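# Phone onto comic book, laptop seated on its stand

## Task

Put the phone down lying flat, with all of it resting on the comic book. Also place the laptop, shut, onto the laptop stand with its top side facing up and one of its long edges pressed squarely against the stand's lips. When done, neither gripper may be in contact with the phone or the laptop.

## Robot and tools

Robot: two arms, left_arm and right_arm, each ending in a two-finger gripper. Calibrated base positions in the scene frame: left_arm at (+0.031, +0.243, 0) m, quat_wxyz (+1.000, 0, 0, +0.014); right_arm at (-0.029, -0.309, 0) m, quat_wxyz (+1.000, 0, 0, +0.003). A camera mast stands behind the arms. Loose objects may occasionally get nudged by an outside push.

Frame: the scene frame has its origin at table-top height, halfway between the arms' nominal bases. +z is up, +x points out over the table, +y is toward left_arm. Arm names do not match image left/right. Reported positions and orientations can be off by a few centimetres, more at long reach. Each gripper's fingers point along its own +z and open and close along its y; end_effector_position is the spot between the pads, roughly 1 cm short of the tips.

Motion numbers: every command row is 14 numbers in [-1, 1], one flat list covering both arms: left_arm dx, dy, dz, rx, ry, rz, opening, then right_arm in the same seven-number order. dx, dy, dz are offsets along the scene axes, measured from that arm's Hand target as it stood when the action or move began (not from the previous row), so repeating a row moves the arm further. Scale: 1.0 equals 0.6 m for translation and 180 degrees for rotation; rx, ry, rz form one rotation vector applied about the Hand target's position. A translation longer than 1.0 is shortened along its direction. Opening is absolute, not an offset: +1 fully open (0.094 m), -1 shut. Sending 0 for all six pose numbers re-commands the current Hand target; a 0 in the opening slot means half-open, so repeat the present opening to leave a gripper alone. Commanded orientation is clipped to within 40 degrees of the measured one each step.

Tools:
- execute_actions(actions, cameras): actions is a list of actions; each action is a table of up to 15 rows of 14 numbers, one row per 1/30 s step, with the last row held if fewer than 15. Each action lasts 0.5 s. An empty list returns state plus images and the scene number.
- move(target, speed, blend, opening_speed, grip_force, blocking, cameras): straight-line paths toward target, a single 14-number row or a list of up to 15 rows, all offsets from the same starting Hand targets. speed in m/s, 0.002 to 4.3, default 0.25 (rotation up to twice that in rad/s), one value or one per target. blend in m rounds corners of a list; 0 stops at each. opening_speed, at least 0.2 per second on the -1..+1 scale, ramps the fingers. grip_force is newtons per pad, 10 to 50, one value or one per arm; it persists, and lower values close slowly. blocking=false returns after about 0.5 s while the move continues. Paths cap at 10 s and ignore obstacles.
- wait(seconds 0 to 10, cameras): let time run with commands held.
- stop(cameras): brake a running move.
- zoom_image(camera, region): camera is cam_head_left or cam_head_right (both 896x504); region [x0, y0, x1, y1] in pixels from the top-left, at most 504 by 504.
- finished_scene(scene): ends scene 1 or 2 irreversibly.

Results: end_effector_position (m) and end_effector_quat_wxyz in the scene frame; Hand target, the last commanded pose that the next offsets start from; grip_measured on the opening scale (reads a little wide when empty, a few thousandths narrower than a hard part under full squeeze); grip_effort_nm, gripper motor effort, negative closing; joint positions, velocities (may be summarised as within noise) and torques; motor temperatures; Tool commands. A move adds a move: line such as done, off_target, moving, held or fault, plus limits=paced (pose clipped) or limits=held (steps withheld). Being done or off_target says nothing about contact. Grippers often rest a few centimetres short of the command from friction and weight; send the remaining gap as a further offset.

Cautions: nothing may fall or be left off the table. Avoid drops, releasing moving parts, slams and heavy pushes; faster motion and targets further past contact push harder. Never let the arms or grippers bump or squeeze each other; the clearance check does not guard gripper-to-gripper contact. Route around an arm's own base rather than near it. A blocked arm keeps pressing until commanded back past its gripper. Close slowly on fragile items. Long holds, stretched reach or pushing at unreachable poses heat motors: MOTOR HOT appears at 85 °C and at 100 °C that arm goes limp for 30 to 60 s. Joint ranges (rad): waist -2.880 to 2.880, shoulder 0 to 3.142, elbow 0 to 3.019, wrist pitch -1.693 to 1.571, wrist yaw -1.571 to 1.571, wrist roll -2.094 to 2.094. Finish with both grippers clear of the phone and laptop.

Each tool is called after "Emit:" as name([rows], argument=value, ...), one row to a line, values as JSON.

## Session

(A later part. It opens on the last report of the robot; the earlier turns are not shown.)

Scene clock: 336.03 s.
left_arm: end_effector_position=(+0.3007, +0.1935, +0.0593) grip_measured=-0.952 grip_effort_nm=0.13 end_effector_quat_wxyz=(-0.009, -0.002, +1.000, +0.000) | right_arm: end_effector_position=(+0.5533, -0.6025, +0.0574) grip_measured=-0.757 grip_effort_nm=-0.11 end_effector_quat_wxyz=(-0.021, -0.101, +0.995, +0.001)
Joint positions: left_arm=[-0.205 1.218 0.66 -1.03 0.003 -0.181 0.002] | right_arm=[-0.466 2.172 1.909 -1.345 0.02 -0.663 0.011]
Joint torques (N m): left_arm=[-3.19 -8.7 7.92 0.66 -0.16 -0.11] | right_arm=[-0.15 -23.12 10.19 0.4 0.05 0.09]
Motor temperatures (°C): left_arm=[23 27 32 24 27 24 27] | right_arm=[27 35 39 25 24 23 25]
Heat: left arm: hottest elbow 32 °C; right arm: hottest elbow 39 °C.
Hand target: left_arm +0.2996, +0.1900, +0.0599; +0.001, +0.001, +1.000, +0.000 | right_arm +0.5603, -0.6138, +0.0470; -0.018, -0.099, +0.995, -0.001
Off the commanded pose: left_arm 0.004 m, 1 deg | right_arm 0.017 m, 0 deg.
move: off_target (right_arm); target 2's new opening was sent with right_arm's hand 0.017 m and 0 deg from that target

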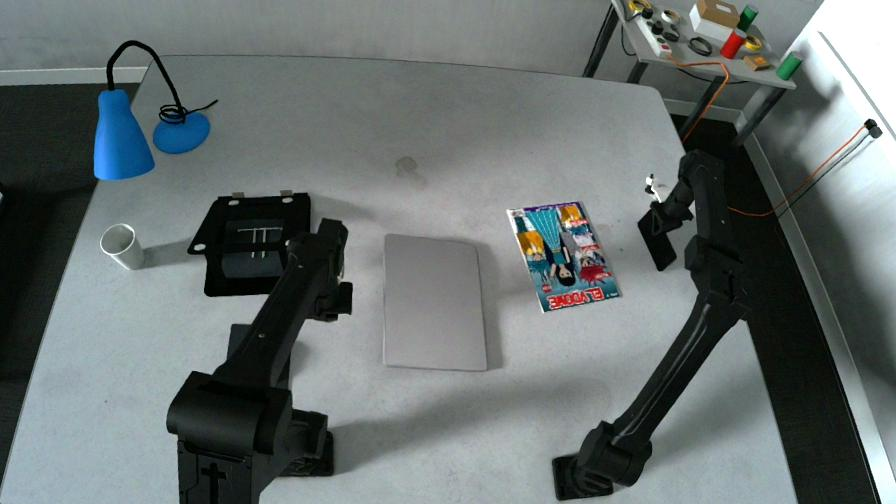

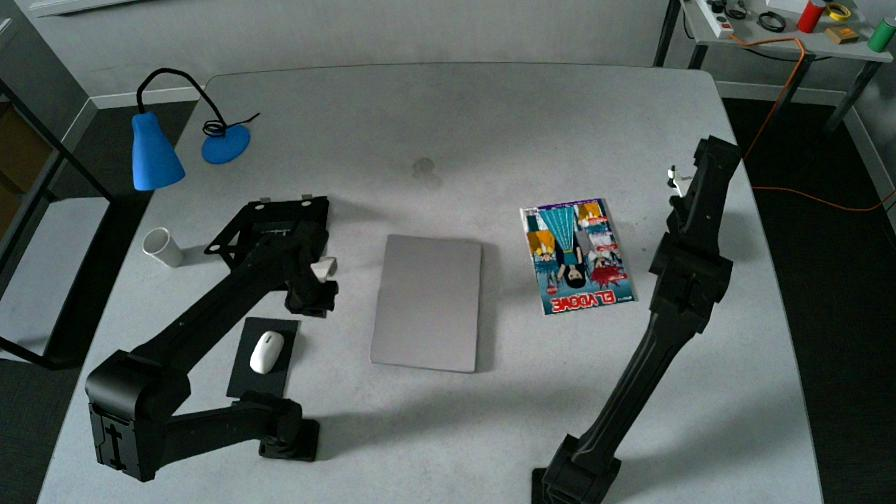

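Emit:
move(target=[0, 0, 0, 0, 0, 0, -0.95, 0, 0, 0, 0, 0, 0, -1], grip_force=[50, 16], cameras=[])

Scene clock: 339.87 s.
left_arm: end_effector_position=(+0.3007, +0.1935, +0.0593) grip_measured=-0.952 grip_effort_nm=0.13 end_effector_quat_wxyz=(-0.009, -0.002, +1.000, +0.000) | right_arm: end_effector_position=(+0.5533, -0.6024, +0.0572) grip_measured=-0.817 grip_effort_nm=-0.40 end_effector_quat_wxyz=(-0.021, -0.101, +0.995, +0.001)
Joint positions: left_arm=[-0.205 1.218 0.66 -1.03 0.003 -0.181 0.002] | right_arm=[-0.466 2.172 1.909 -1.345 0.02 -0.663 0.009]
Joint torques (N m): left_arm=[-3.6 -9.05 7.8 0.72 -0.09 -0.02] | right_arm=[-0.15 -23.12 10.21 0.39 0.05 0.1]
Heat: left arm: hottest elbow 32 °C; right arm: hottest elbow 39 °C.
Hand target: left_arm +0.2996, +0.1900, +0.0599; +0.001, +0.001, +1.000, +0.000 | right_arm +0.5603, -0.6138, +0.0469; -0.018, -0.099, +0.995, -0.001
Off the commanded pose: left_arm 0.004 m, 1 deg | right_arm 0.017 m, 0 deg.
grip_force (N): 50, 16
move: off_target (right_arm)
No camera images: "cameras" was empty.

Emit:
move([
  [0, 0, 0, 0, 0, 0, -0.95, 0, 0, 0.167, 0, 0, 0, -1],
  [0, 0, 0, 0, 0, 0, -0.95, -0.05, 0.406, 0.139, 0.163, 0.033, 0, -1],
], speed=[0.15, 0.3], blend=[0.03, 0], cameras=["all"])

Emit:
zoom_image(camera="cam_head_left", region=[490, 160, 670, 340])

Emit:
zoom_image(camera="cam_head_right", region=[500, 160, 680, 340])

Scene clock: 368.50 s.
left_arm: end_effector_position=(+0.3007, +0.1935, +0.0593) grip_measured=-0.952 grip_effort_nm=0.13 end_effector_quat_wxyz=(-0.009, -0.002, +1.000, +0.000) | right_arm: end_effector_position=(+0.5309, -0.3708, +0.1144) grip_measured=-0.817 grip_effort_nm=-0.41 end_effector_quat_wxyz=(-0.058, -0.102, +0.959, +0.259)
Joint positions: left_arm=[-0.205 1.218 0.66 -1.03 0.003 -0.181 0.002] | right_arm=[-0.248 2.059 1.798 -1.619 -0.447 -0.525 0.009]
Joint torques (N m): left_arm=[-2.32 -9.41 8.1 0.7 -0.17 -0.1] | right_arm=[0.56 -26.52 6.95 -0.27 -0.42 0.2]
Heat: left arm: hottest elbow 32 °C; right arm: hottest elbow 40 °C.
Hand target: left_arm +0.2996, +0.1900, +0.0599; +0.001, +0.001, +1.000, +0.000 | right_arm +0.5304, -0.3702, +0.1305; -0.043, -0.101, +0.960, +0.256
Off the commanded pose: left_arm 0.004 m, 1 deg | right_arm 0.016 m, 2 deg.
grip_force (N): 50, 16
move: off_target (right_arm)

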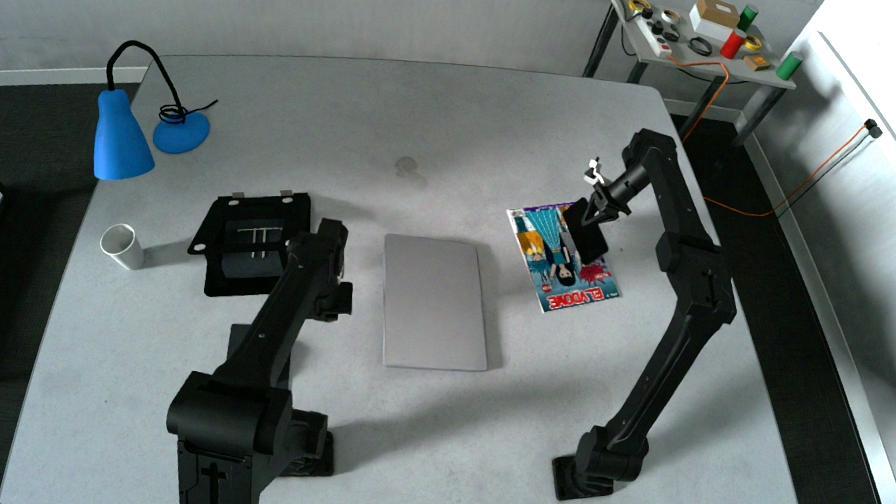

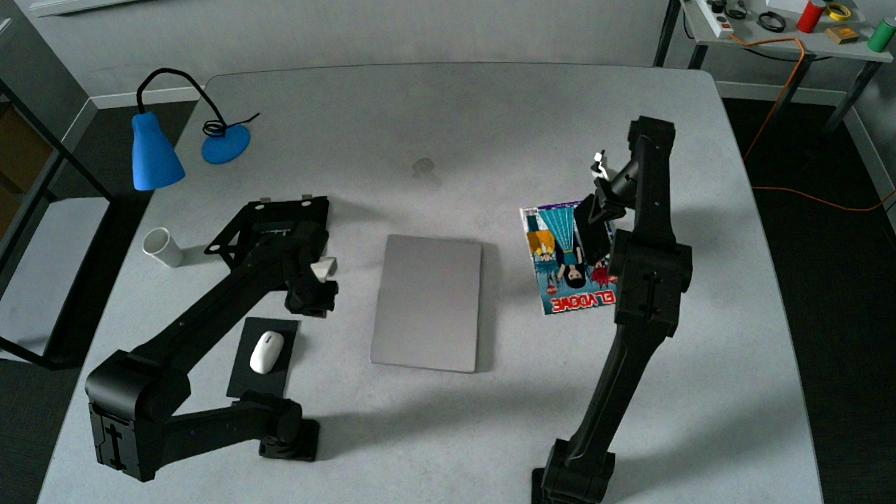

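Scaled by 2.800.

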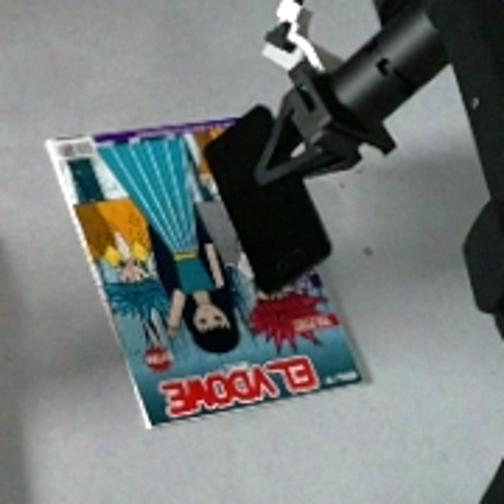

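Scaled by 2.800.

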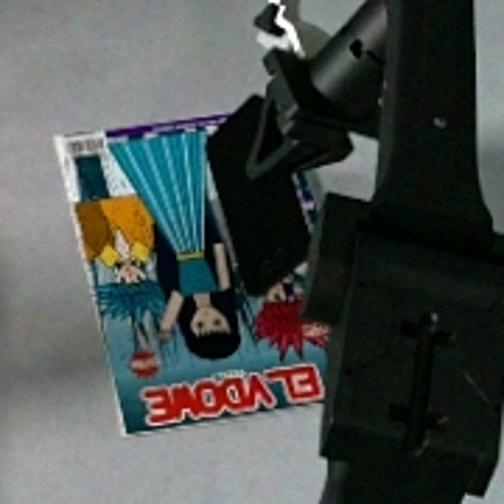

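Emit:
move(target=[0, 0, 0, 0, 0, 0, -0.95, -0.017, 0.07, -0.081, 0, 0, 0, -1], speed=0.15, cameras=["all"])

Emit:
zoom_image(camera="cam_head_left", region=[490, 180, 650, 340])

Emit:
zoom_image(camera="cam_head_right", region=[500, 180, 660, 340])

Scene clock: 378.57 s.
left_arm: end_effector_position=(+0.3007, +0.1935, +0.0593) grip_measured=-0.952 grip_effort_nm=0.13 end_effector_quat_wxyz=(-0.009, -0.002, +1.000, +0.000) | right_arm: end_effector_position=(+0.5192, -0.3302, +0.0649) grip_measured=-0.817 grip_effort_nm=-0.41 end_effector_quat_wxyz=(-0.059, -0.100, +0.959, +0.259)
Joint positions: left_arm=[-0.205 1.218 0.66 -1.03 0.003 -0.181 0.002] | right_arm=[-0.185 2.047 1.642 -1.447 -0.465 -0.455 0.009]
Joint torques (N m): left_arm=[-2.14 -9.64 7.92 0.72 -0.12 -0.07] | right_arm=[0.79 -25.64 6.6 -0.12 -0.39 0.21]
Heat: left arm: hottest elbow 31 °C; right arm: hottest elbow 39 °C.
Hand target: left_arm +0.2996, +0.1900, +0.0599; +0.001, +0.001, +1.000, +0.000 | right_arm +0.5201, -0.3284, +0.0817; -0.043, -0.100, +0.960, +0.256
Off the commanded pose: left_arm 0.004 m, 1 deg | right_arm 0.017 m, 2 deg.
grip_force (N): 50, 16
move: off_target (right_arm)

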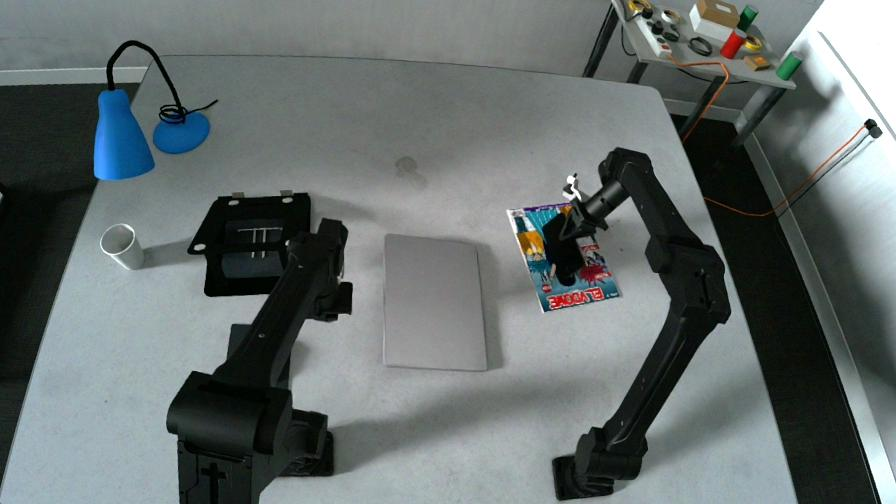

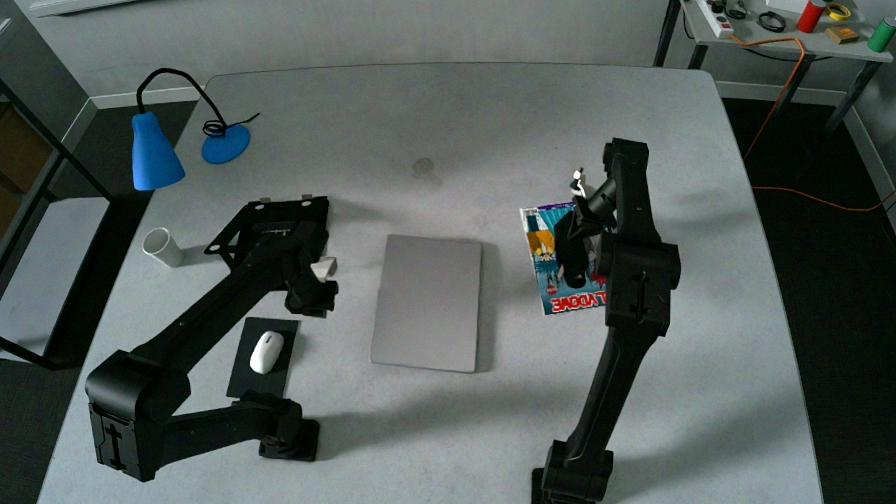

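Scaled by 3.150.

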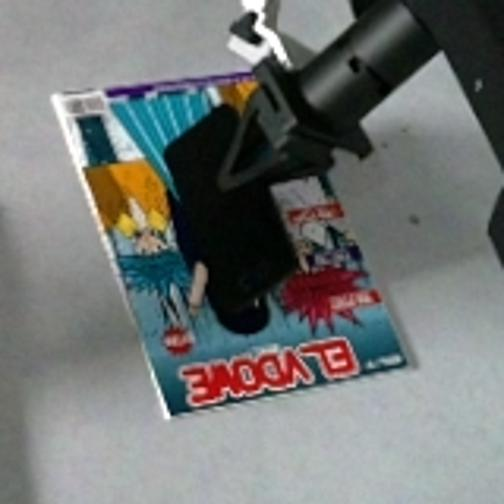

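Scaled by 3.150.

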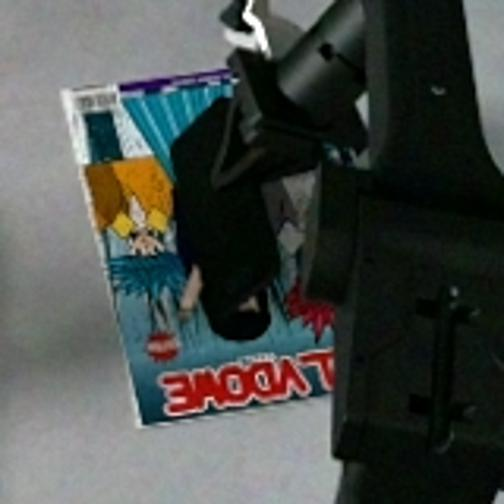

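Emit:
move(target=[0, 0, 0, 0, 0, 0, -0.95, 0, 0, -0.019, 0, 0, 0, -1], speed=0.05, cameras=[])

Scene clock: 383.13 s.
left_arm: end_effector_position=(+0.3007, +0.1935, +0.0593) grip_measured=-0.952 grip_effort_nm=0.13 end_effector_quat_wxyz=(-0.009, -0.002, +1.000, +0.000) | right_arm: end_effector_position=(+0.5200, -0.3303, +0.0599) grip_measured=-0.817 grip_effort_nm=-0.41 end_effector_quat_wxyz=(-0.053, -0.101, +0.959, +0.258)
Joint positions: left_arm=[-0.205 1.218 0.66 -1.03 0.003 -0.181 0.002] | right_arm=[-0.185 2.047 1.629 -1.423 -0.465 -0.454 0.009]
Joint torques (N m): left_arm=[-2.96 -9.58 7.97 0.61 -0.12 -0.08] | right_arm=[0.79 -25 6.52 -0.21 -0.39 0.2]
Heat: left arm: hottest elbow 31 °C; right arm: hottest elbow 39 °C.
Hand target: left_arm +0.2996, +0.1900, +0.0599; +0.001, +0.001, +1.000, +0.000 | right_arm +0.5202, -0.3284, +0.0703; -0.043, -0.100, +0.960, +0.256
Off the commanded pose: left_arm 0.004 m, 1 deg | right_arm 0.011 m, 1 deg.
grip_force (N): 50, 16
move: off_target (right_arm)
No camera images: "cameras" was empty.

Emit:
move(target=[0, 0, 0, 0, 0, 0, -0.95, 0, 0, -0.014, 0, 0, 0, -1], speed=0.05, cameras=["all"])

Emit:
zoom_image(camera="cam_head_left", region=[500, 190, 630, 320])

Scene clock: 386.83 s.
left_arm: end_effector_position=(+0.3007, +0.1935, +0.0593) grip_measured=-0.952 grip_effort_nm=0.13 end_effector_quat_wxyz=(-0.009, -0.002, +1.000, +0.000) | right_arm: end_effector_position=(+0.5203, -0.3304, +0.0560) grip_measured=-0.817 grip_effort_nm=-0.41 end_effector_quat_wxyz=(-0.049, -0.102, +0.960, +0.257)
Joint positions: left_arm=[-0.205 1.218 0.66 -1.03 0.003 -0.181 0.002] | right_arm=[-0.185 2.047 1.619 -1.405 -0.465 -0.454 0.009]
Joint torques (N m): left_arm=[-2.55 -9.35 7.95 0.77 -0.08 -0.07] | right_arm=[0.67 -24.12 6.5 -0.25 -0.39 0.2]
Heat: left arm: hottest elbow 31 °C; right arm: hottest elbow 38 °C.
Hand target: left_arm +0.2996, +0.1900, +0.0599; +0.001, +0.001, +1.000, +0.000 | right_arm +0.5200, -0.3284, +0.0619; -0.044, -0.100, +0.960, +0.256
Off the commanded pose: left_arm 0.004 m, 1 deg | right_arm 0.006 m, 1 deg.
grip_force (N): 50, 16
move: done

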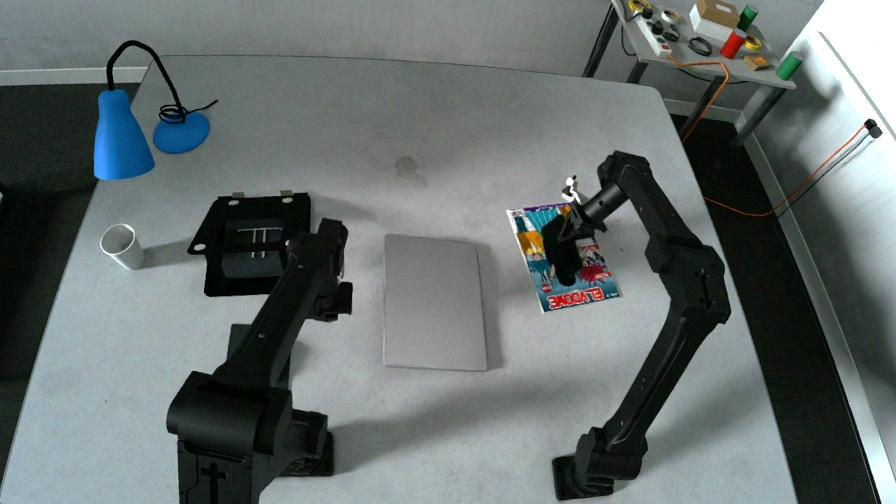

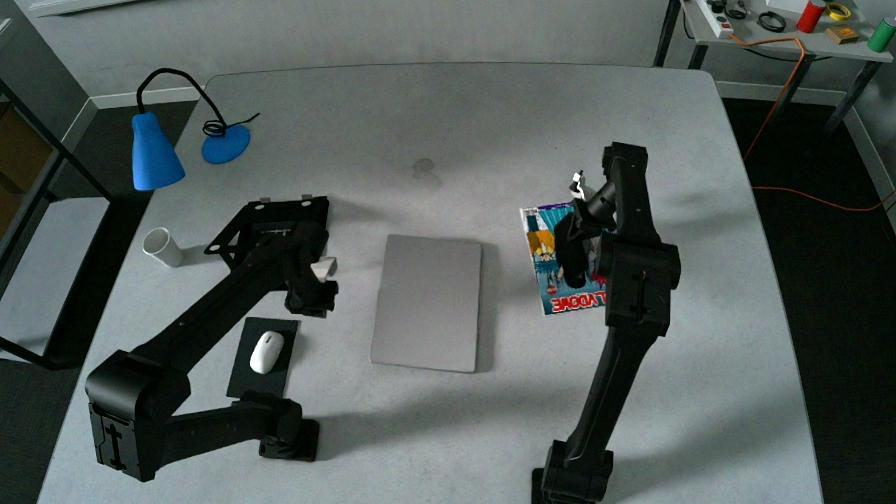

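Scaled by 3.877.

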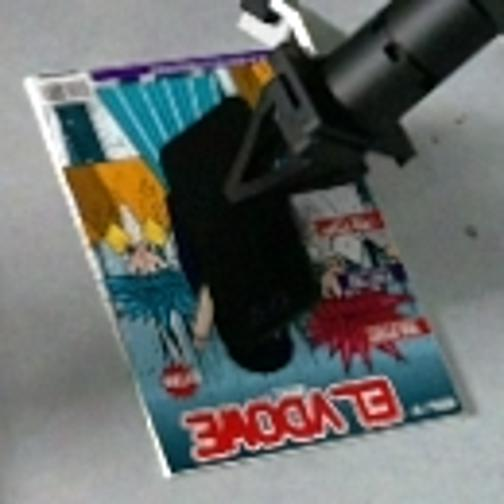

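Emit:
move(target=[0, 0, 0, 0, 0, 0, -0.95, 0, 0, 0, 0, 0, 0, -0.77], opening_speed=0.5, speed=0.05, cameras=[])

Emit:
zoom_image(camera="cam_head_left", region=[500, 190, 630, 320])

Scene clock: 397.20 s.
left_arm: end_effector_position=(+0.3007, +0.1935, +0.0593) grip_measured=-0.952 grip_effort_nm=0.13 end_effector_quat_wxyz=(-0.009, -0.002, +1.000, +0.000) | right_arm: end_effector_position=(+0.5203, -0.3303, +0.0560) grip_measured=-0.772 grip_effort_nm=0.06 end_effector_quat_wxyz=(-0.049, -0.102, +0.960, +0.257)
Joint positions: left_arm=[-0.205 1.218 0.66 -1.03 0.003 -0.181 0.002] | right_arm=[-0.185 2.047 1.619 -1.405 -0.466 -0.453 0.011]
Joint torques (N m): left_arm=[-1.79 -9.11 7.62 0.76 -0.11 -0.11] | right_arm=[0.73 -24.18 6.56 -0.1 -0.38 0.19]
Heat: left arm: hottest elbow 31 °C; right arm: hottest elbow 38 °C.
Hand target: left_arm +0.2996, +0.1900, +0.0599; +0.001, +0.001, +1.000, +0.000 | right_arm +0.5200, -0.3283, +0.0619; -0.044, -0.100, +0.960, +0.256
Off the commanded pose: left_arm 0.004 m, 1 deg | right_arm 0.006 m, 1 deg.
grip_force (N): 50, 16
move: done
No camera images: "cameras" was empty.

Scaled by 3.877.
This view is cut from an older image: the scene may have changed since it was taken.

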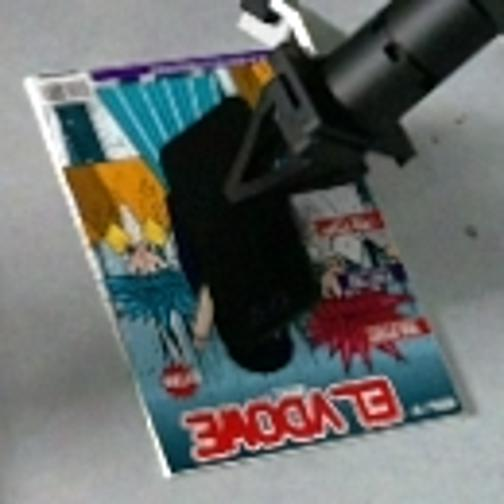

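Emit:
move(target=[0, 0, 0, 0, 0, 0, -0.95, -0.011, 0.054, 0.032, 0, 0, 0, 0.85], opening_speed=0.8, speed=0.019, grip_force=[50, 50], cameras=["all"])

Emit:
zoom_image(camera="cam_head_left", region=[500, 190, 630, 320])

Emit:
zoom_image(camera="cam_head_right", region=[510, 190, 640, 320])

Scene clock: 402.50 s.
left_arm: end_effector_position=(+0.3007, +0.1935, +0.0593) grip_measured=-0.952 grip_effort_nm=0.13 end_effector_quat_wxyz=(-0.009, -0.002, +1.000, +0.000) | right_arm: end_effector_position=(+0.5147, -0.3039, +0.0713) grip_measured=+0.848 grip_effort_nm=0.06 end_effector_quat_wxyz=(-0.052, -0.096, +0.960, +0.258)
Joint positions: left_arm=[-0.205 1.218 0.66 -1.03 0.003 -0.181 0.002] | right_arm=[-0.142 2.004 1.593 -1.403 -0.478 -0.395 0.087]
Joint torques (N m): left_arm=[-2.96 -9.35 7.94 0.81 -0.17 -0.07] | right_arm=[1.49 -24.35 6.34 -0.01 -0.38 0.18]
Heat: left arm: hottest elbow 31 °C; right arm: hottest elbow 38 °C.
Hand target: left_arm +0.2996, +0.1900, +0.0599; +0.001, +0.001, +1.000, +0.000 | right_arm +0.5135, -0.2959, +0.0812; -0.043, -0.100, +0.960, +0.256
Off the commanded pose: left_arm 0.004 m, 1 deg | right_arm 0.013 m, 1 deg.
move: off_target (right_arm)

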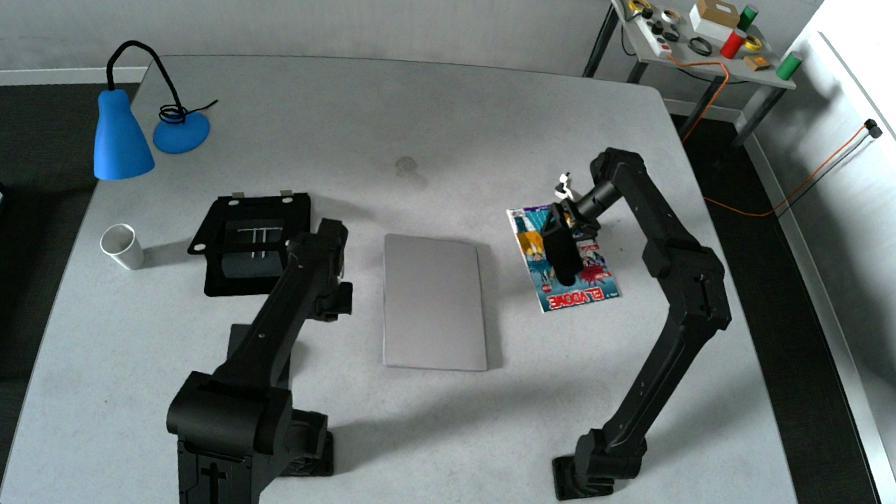

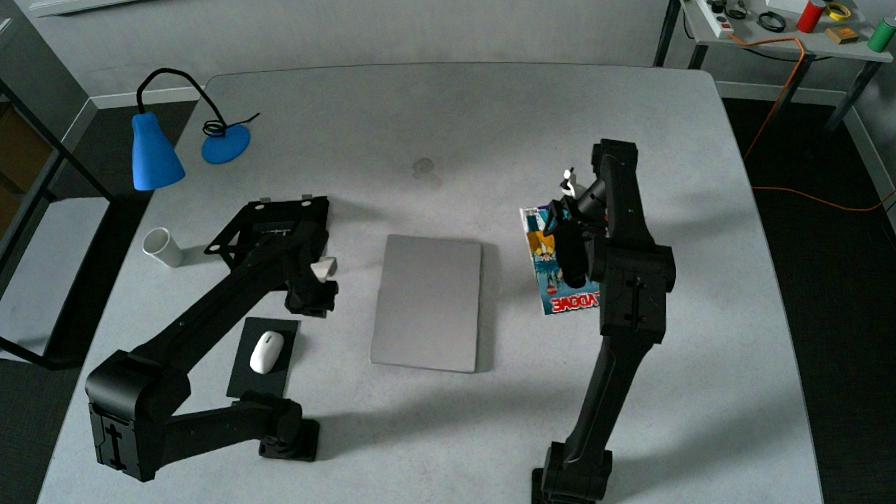

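Scaled by 3.877.

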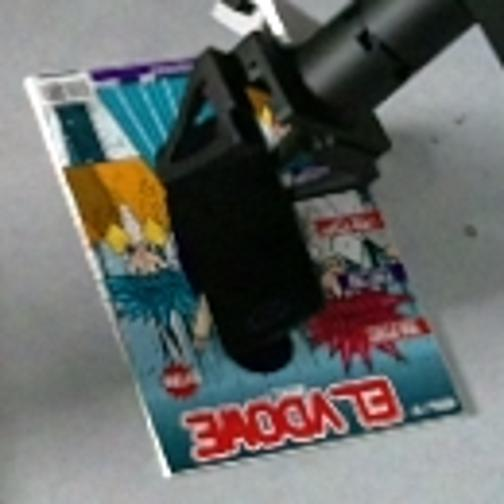

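Scaled by 3.877.

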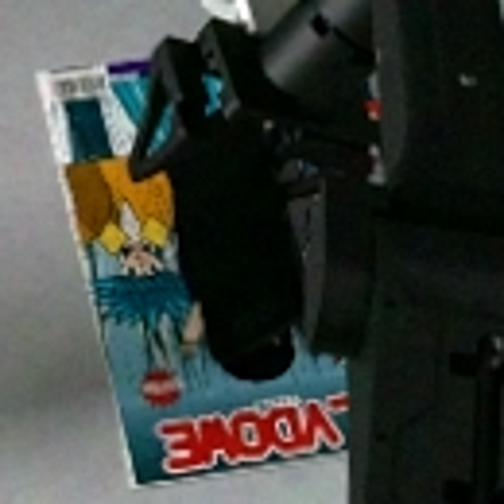

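Emit:
move([
  [0, 0, 0, 0, 0, 0, -0.95, 0.004, -0.02, -0.0193, 0, 0, 0, 0.85],
  [0, 0, 0, 0, 0, 0, -0.95, 0.0063, -0.0307, -0.0457, 0, 0, 0, 0.85],
], speed=0.03, blend=[0.008, 0], cameras=["all"])

Emit:
zoom_image(camera="cam_head_left", region=[500, 190, 630, 320])

Emit:
zoom_image(camera="cam_head_right", region=[510, 190, 640, 320])

Scene clock: 417.10 s.
left_arm: end_effector_position=(+0.3007, +0.1935, +0.0593) grip_measured=-0.952 grip_effort_nm=0.13 end_effector_quat_wxyz=(-0.009, -0.002, +1.000, +0.000) | right_arm: end_effector_position=(+0.5219, -0.3092, +0.0693) grip_measured=+0.849 grip_effort_nm=0.06 end_effector_quat_wxyz=(-0.034, -0.105, +0.961, +0.253)
Joint positions: left_arm=[-0.205 1.218 0.66 -1.03 0.003 -0.181 0.002] | right_arm=[-0.149 2.004 1.593 -1.369 -0.475 -0.412 0.087]
Joint torques (N m): left_arm=[-2.73 -9.64 7.76 0.76 -0.17 -0.08] | right_arm=[-0.44 -20.78 6.2 0.14 -0.26 0.06]
Heat: left arm: hottest elbow 31 °C; right arm: hottest shoulder 37 °C.
Hand target: left_arm +0.2996, +0.1900, +0.0599; +0.001, +0.001, +1.000, +0.000 | right_arm +0.5173, -0.3144, +0.0538; -0.044, -0.100, +0.960, +0.256
Off the commanded pose: left_arm 0.004 m, 1 deg | right_arm 0.017 m, 1 deg.
move: off_target (right_arm)

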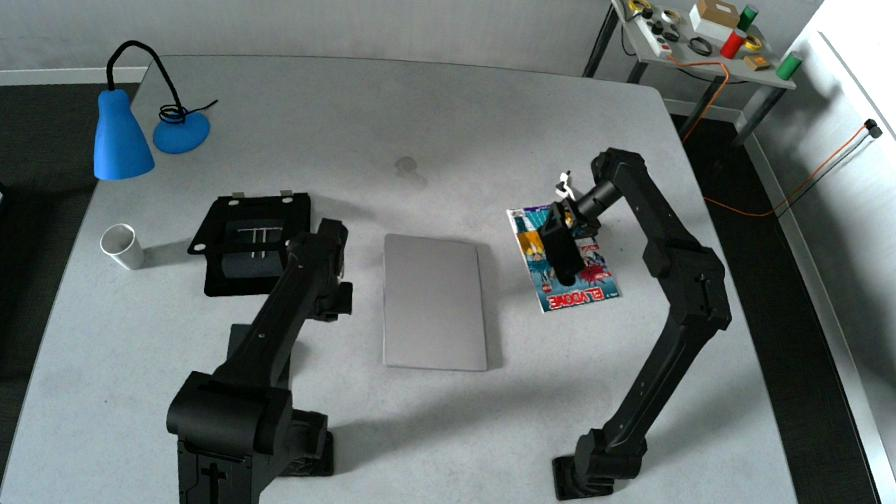

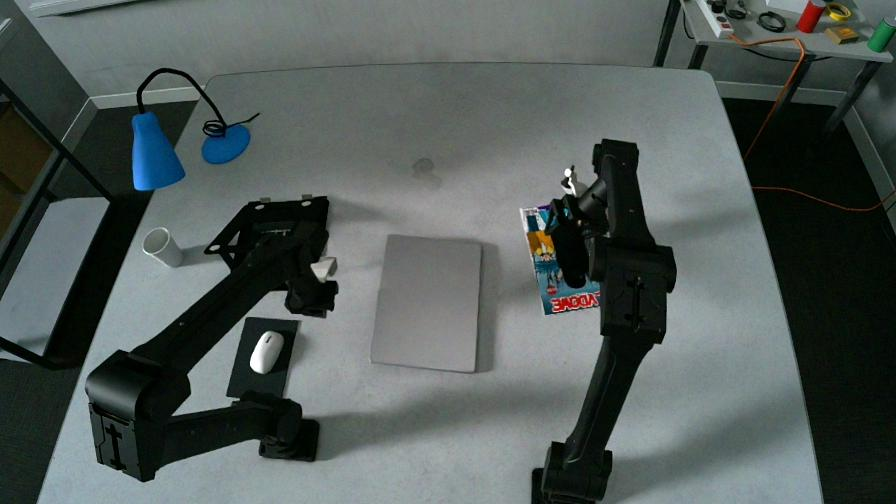

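Scaled by 3.877.

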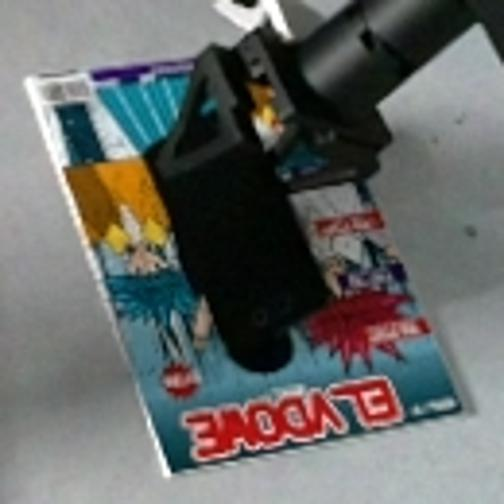

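Scaled by 3.877.

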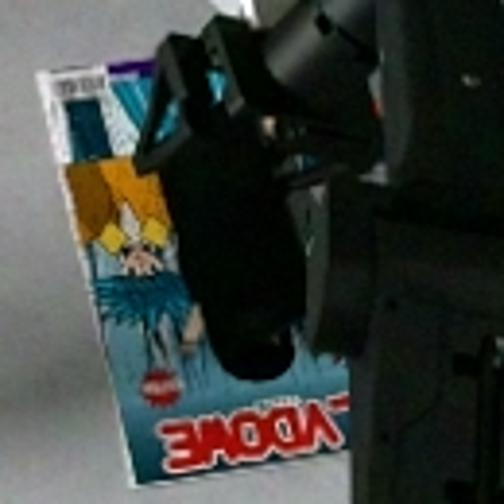

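Emit:
move(target=[0, 0, 0, 0, 0, 0, -0.95, 0.001, -0.008, -0.02, 0, 0, 0, 0.85], speed=0.03, cameras=["all"])

Emit:
zoom_image(camera="cam_head_left", region=[500, 190, 630, 320])

Scene clock: 425.33 s.
left_arm: end_effector_position=(+0.3007, +0.1935, +0.0593) grip_measured=-0.952 grip_effort_nm=0.13 end_effector_quat_wxyz=(-0.009, -0.002, +1.000, +0.000) | right_arm: end_effector_position=(+0.5222, -0.3141, +0.0594) grip_measured=+0.849 grip_effort_nm=0.06 end_effector_quat_wxyz=(-0.032, -0.106, +0.961, +0.252)
Joint positions: left_arm=[-0.205 1.218 0.66 -1.03 0.003 -0.181 0.002] | right_arm=[-0.157 2.016 1.584 -1.349 -0.473 -0.422 0.087]
Joint torques (N m): left_arm=[-3.19 -9.47 7.83 0.65 -0.14 -0.07] | right_arm=[-0.15 -20.42 6.48 0.02 -0.28 0.05]
Heat: left arm: hottest elbow 31 °C; right arm: hottest shoulder 37 °C.
Hand target: left_arm +0.2996, +0.1900, +0.0599; +0.001, +0.001, +1.000, +0.000 | right_arm +0.5180, -0.3191, +0.0417; -0.044, -0.100, +0.960, +0.256
Off the commanded pose: left_arm 0.004 m, 1 deg | right_arm 0.019 m, 2 deg.
move: off_target (right_arm)

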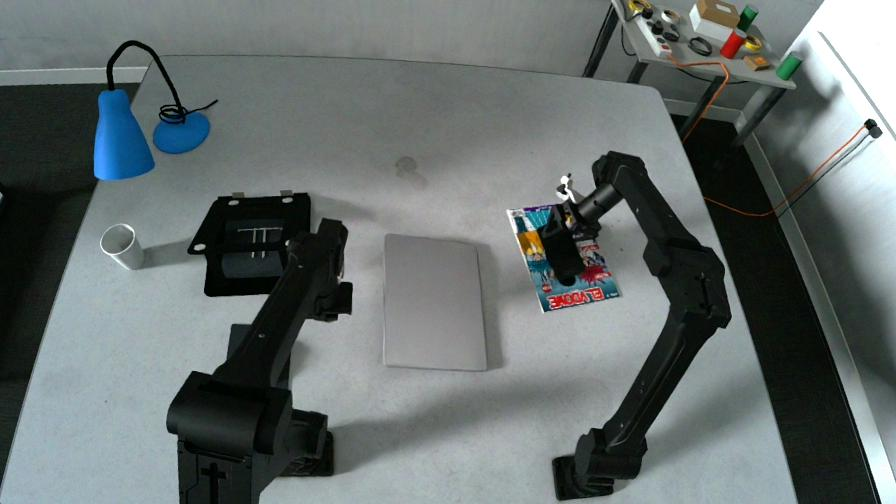

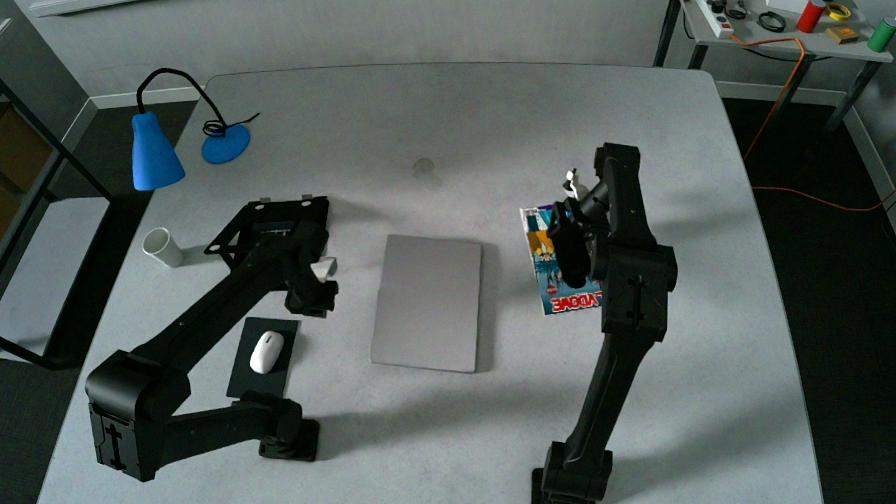

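Scaled by 3.877.

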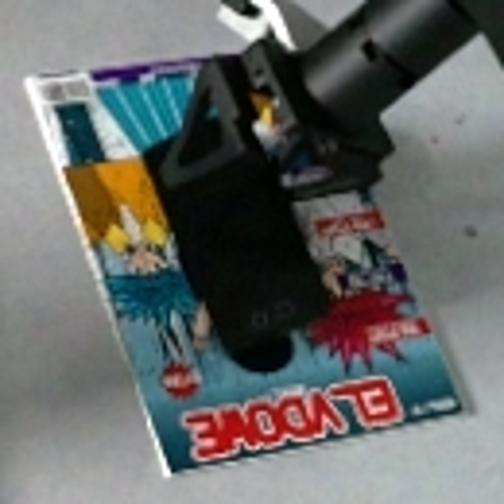

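Emit:
move(target=[0, 0, 0, 0, 0, 0, -0.95, 0.002, -0.013, -0.03, 0, 0, 0, 0.85], speed=0.03, cameras=["all"])

Emit:
zoom_image(camera="cam_head_left", region=[500, 190, 630, 320])

Scene clock: 430.80 s.
left_arm: end_effector_position=(+0.3007, +0.1935, +0.0593) grip_measured=-0.952 grip_effort_nm=0.13 end_effector_quat_wxyz=(-0.009, -0.002, +1.000, +0.000) | right_arm: end_effector_position=(+0.5258, -0.3205, +0.0460) grip_measured=+0.849 grip_effort_nm=0.06 end_effector_quat_wxyz=(-0.028, -0.107, +0.961, +0.251)
Joint positions: left_arm=[-0.205 1.218 0.66 -1.03 0.003 -0.181 0.002] | right_arm=[-0.167 2.039 1.584 -1.324 -0.471 -0.435 0.087]
Joint torques (N m): left_arm=[-2.9 -9.64 7.86 0.85 -0.12 -0.08] | right_arm=[-0.38 -19.66 5.96 0.09 -0.23 0.05]
Heat: left arm: hottest elbow 31 °C; right arm: hottest shoulder 38 °C.
Hand target: left_arm +0.2996, +0.1900, +0.0599; +0.001, +0.001, +1.000, +0.000 | right_arm +0.5191, -0.3268, +0.0237; -0.044, -0.101, +0.960, +0.256
Off the commanded pose: left_arm 0.004 m, 1 deg | right_arm 0.024 m, 2 deg.
move: off_target (right_arm)

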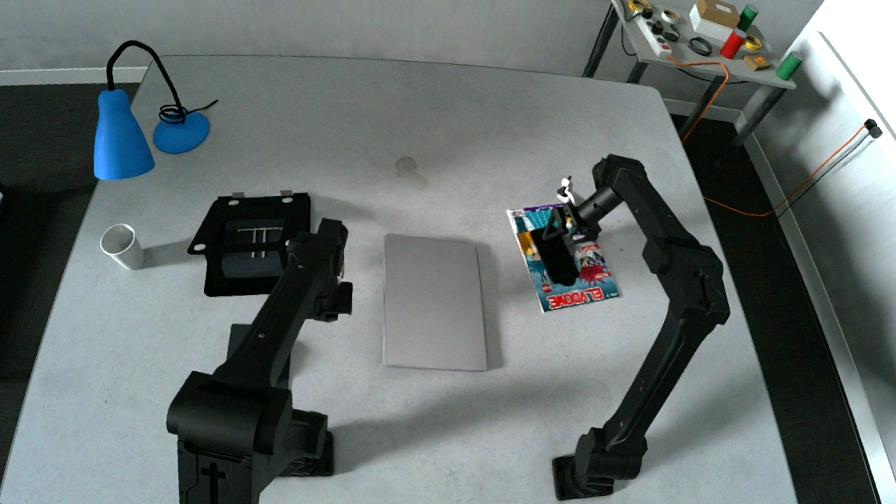

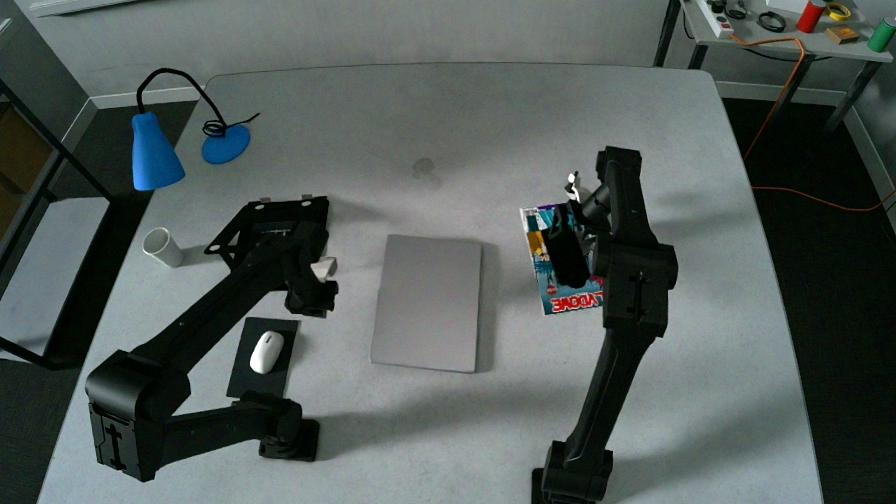

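Scaled by 3.877.

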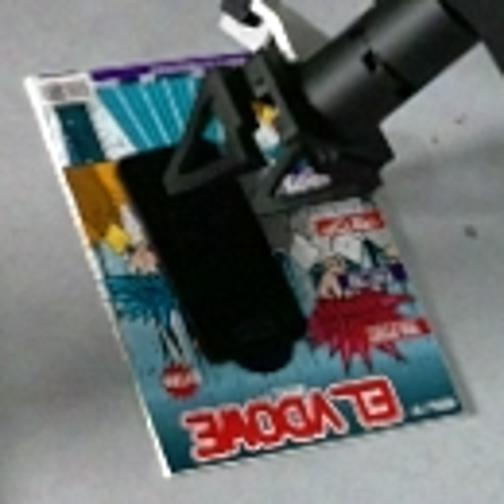

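Emit:
zoom_image(camera="cam_head_right", region=[510, 190, 640, 320])

Emit:
zoom_image(camera="cam_head_left", region=[525, 200, 605, 290])

Scaled by 3.877.

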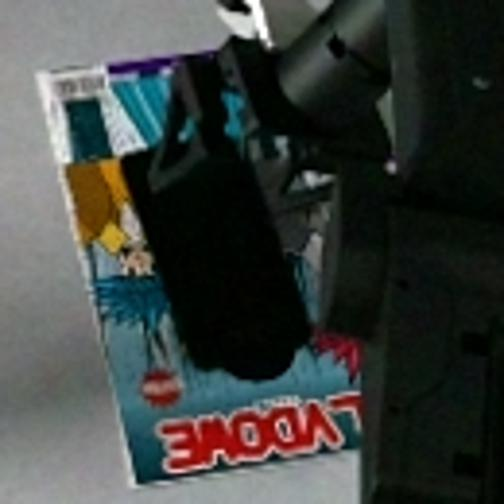

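Scaled by 5.600.

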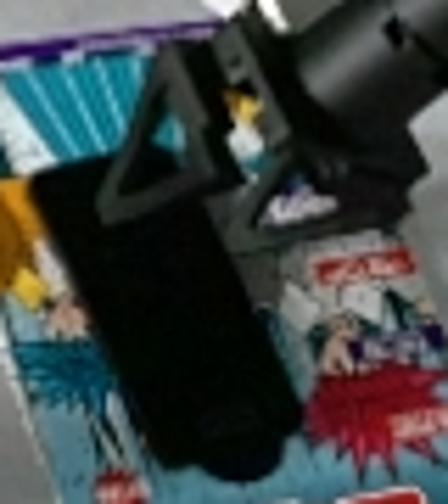

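Emit:
move([
  [0, 0, 0, 0, 0, 0, -0.95, 0, 0, 0.02, 0, 0, 0, 0.85],
  [0, 0, 0, 0, 0, 0, -0.95, 0.0167, -0.09, 0.03, 0, 0, 0, 0.85],
], speed=0.05, blend=[0.005, 0], cameras=["all"])

Emit:
zoom_image(camera="cam_head_left", region=[500, 190, 630, 320])

Emit:
zoom_image(camera="cam_head_right", region=[510, 190, 640, 320])

Scene clock: 444.13 s.
left_arm: end_effector_position=(+0.3007, +0.1935, +0.0593) grip_measured=-0.952 grip_effort_nm=0.13 end_effector_quat_wxyz=(-0.009, -0.002, +1.000, +0.000) | right_arm: end_effector_position=(+0.5139, -0.3715, +0.0431) grip_measured=+0.849 grip_effort_nm=0.06 end_effector_quat_wxyz=(-0.050, -0.099, +0.960, +0.258)
Joint positions: left_arm=[-0.205 1.218 0.66 -1.03 0.003 -0.181 0.002] | right_arm=[-0.257 2.075 1.627 -1.419 -0.448 -0.526 0.087]
Joint torques (N m): left_arm=[-2.14 -9.17 7.86 0.69 -0.14 -0.06] | right_arm=[-0.15 -20.37 10.84 -0.73 -0.2 0.07]
Heat: left arm: hottest elbow 31 °C; right arm: hottest shoulder 39 °C.
Hand target: left_arm +0.2996, +0.1900, +0.0599; +0.001, +0.001, +1.000, +0.000 | right_arm +0.5291, -0.3809, +0.0417; -0.043, -0.101, +0.960, +0.256
Off the commanded pose: left_arm 0.004 m, 1 deg | right_arm 0.018 m, 1 deg.
move: off_target (right_arm)

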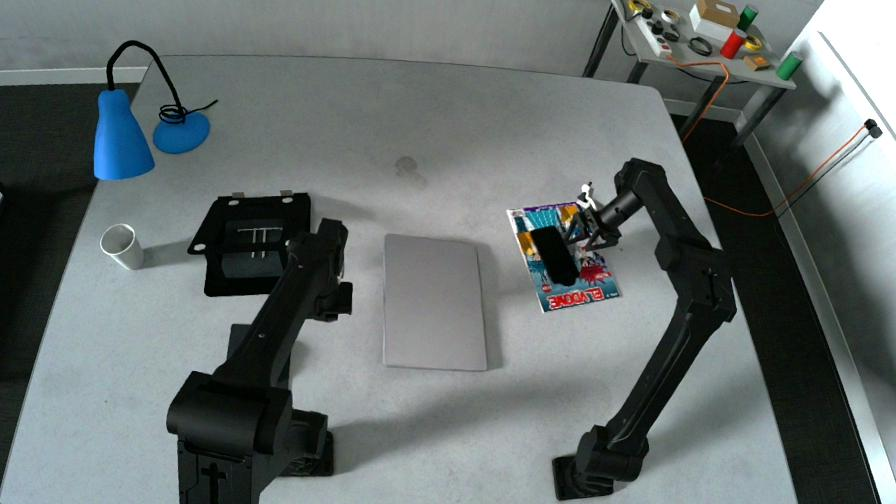

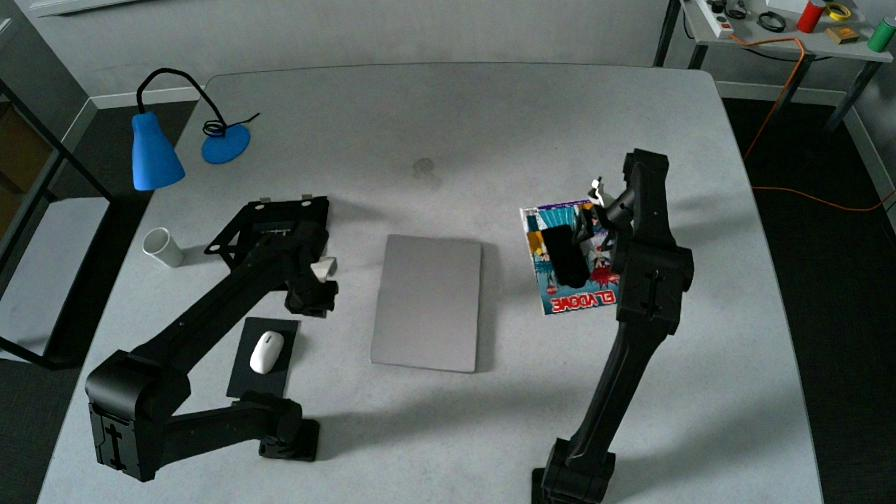

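Scaled by 3.877.

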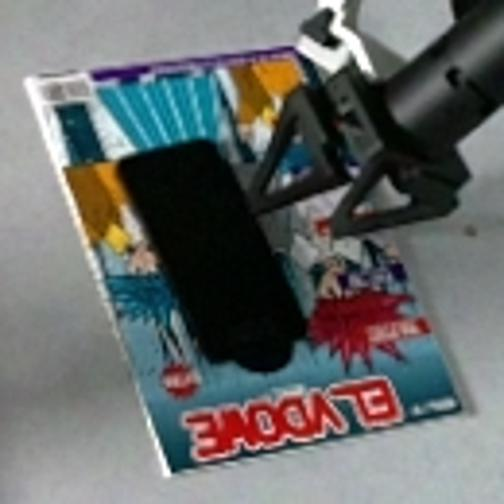

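Scaled by 3.877.

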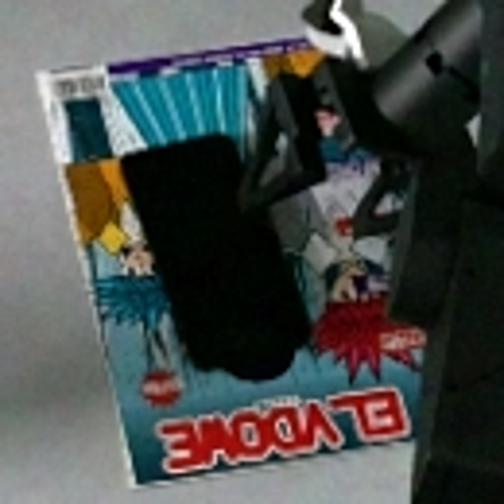

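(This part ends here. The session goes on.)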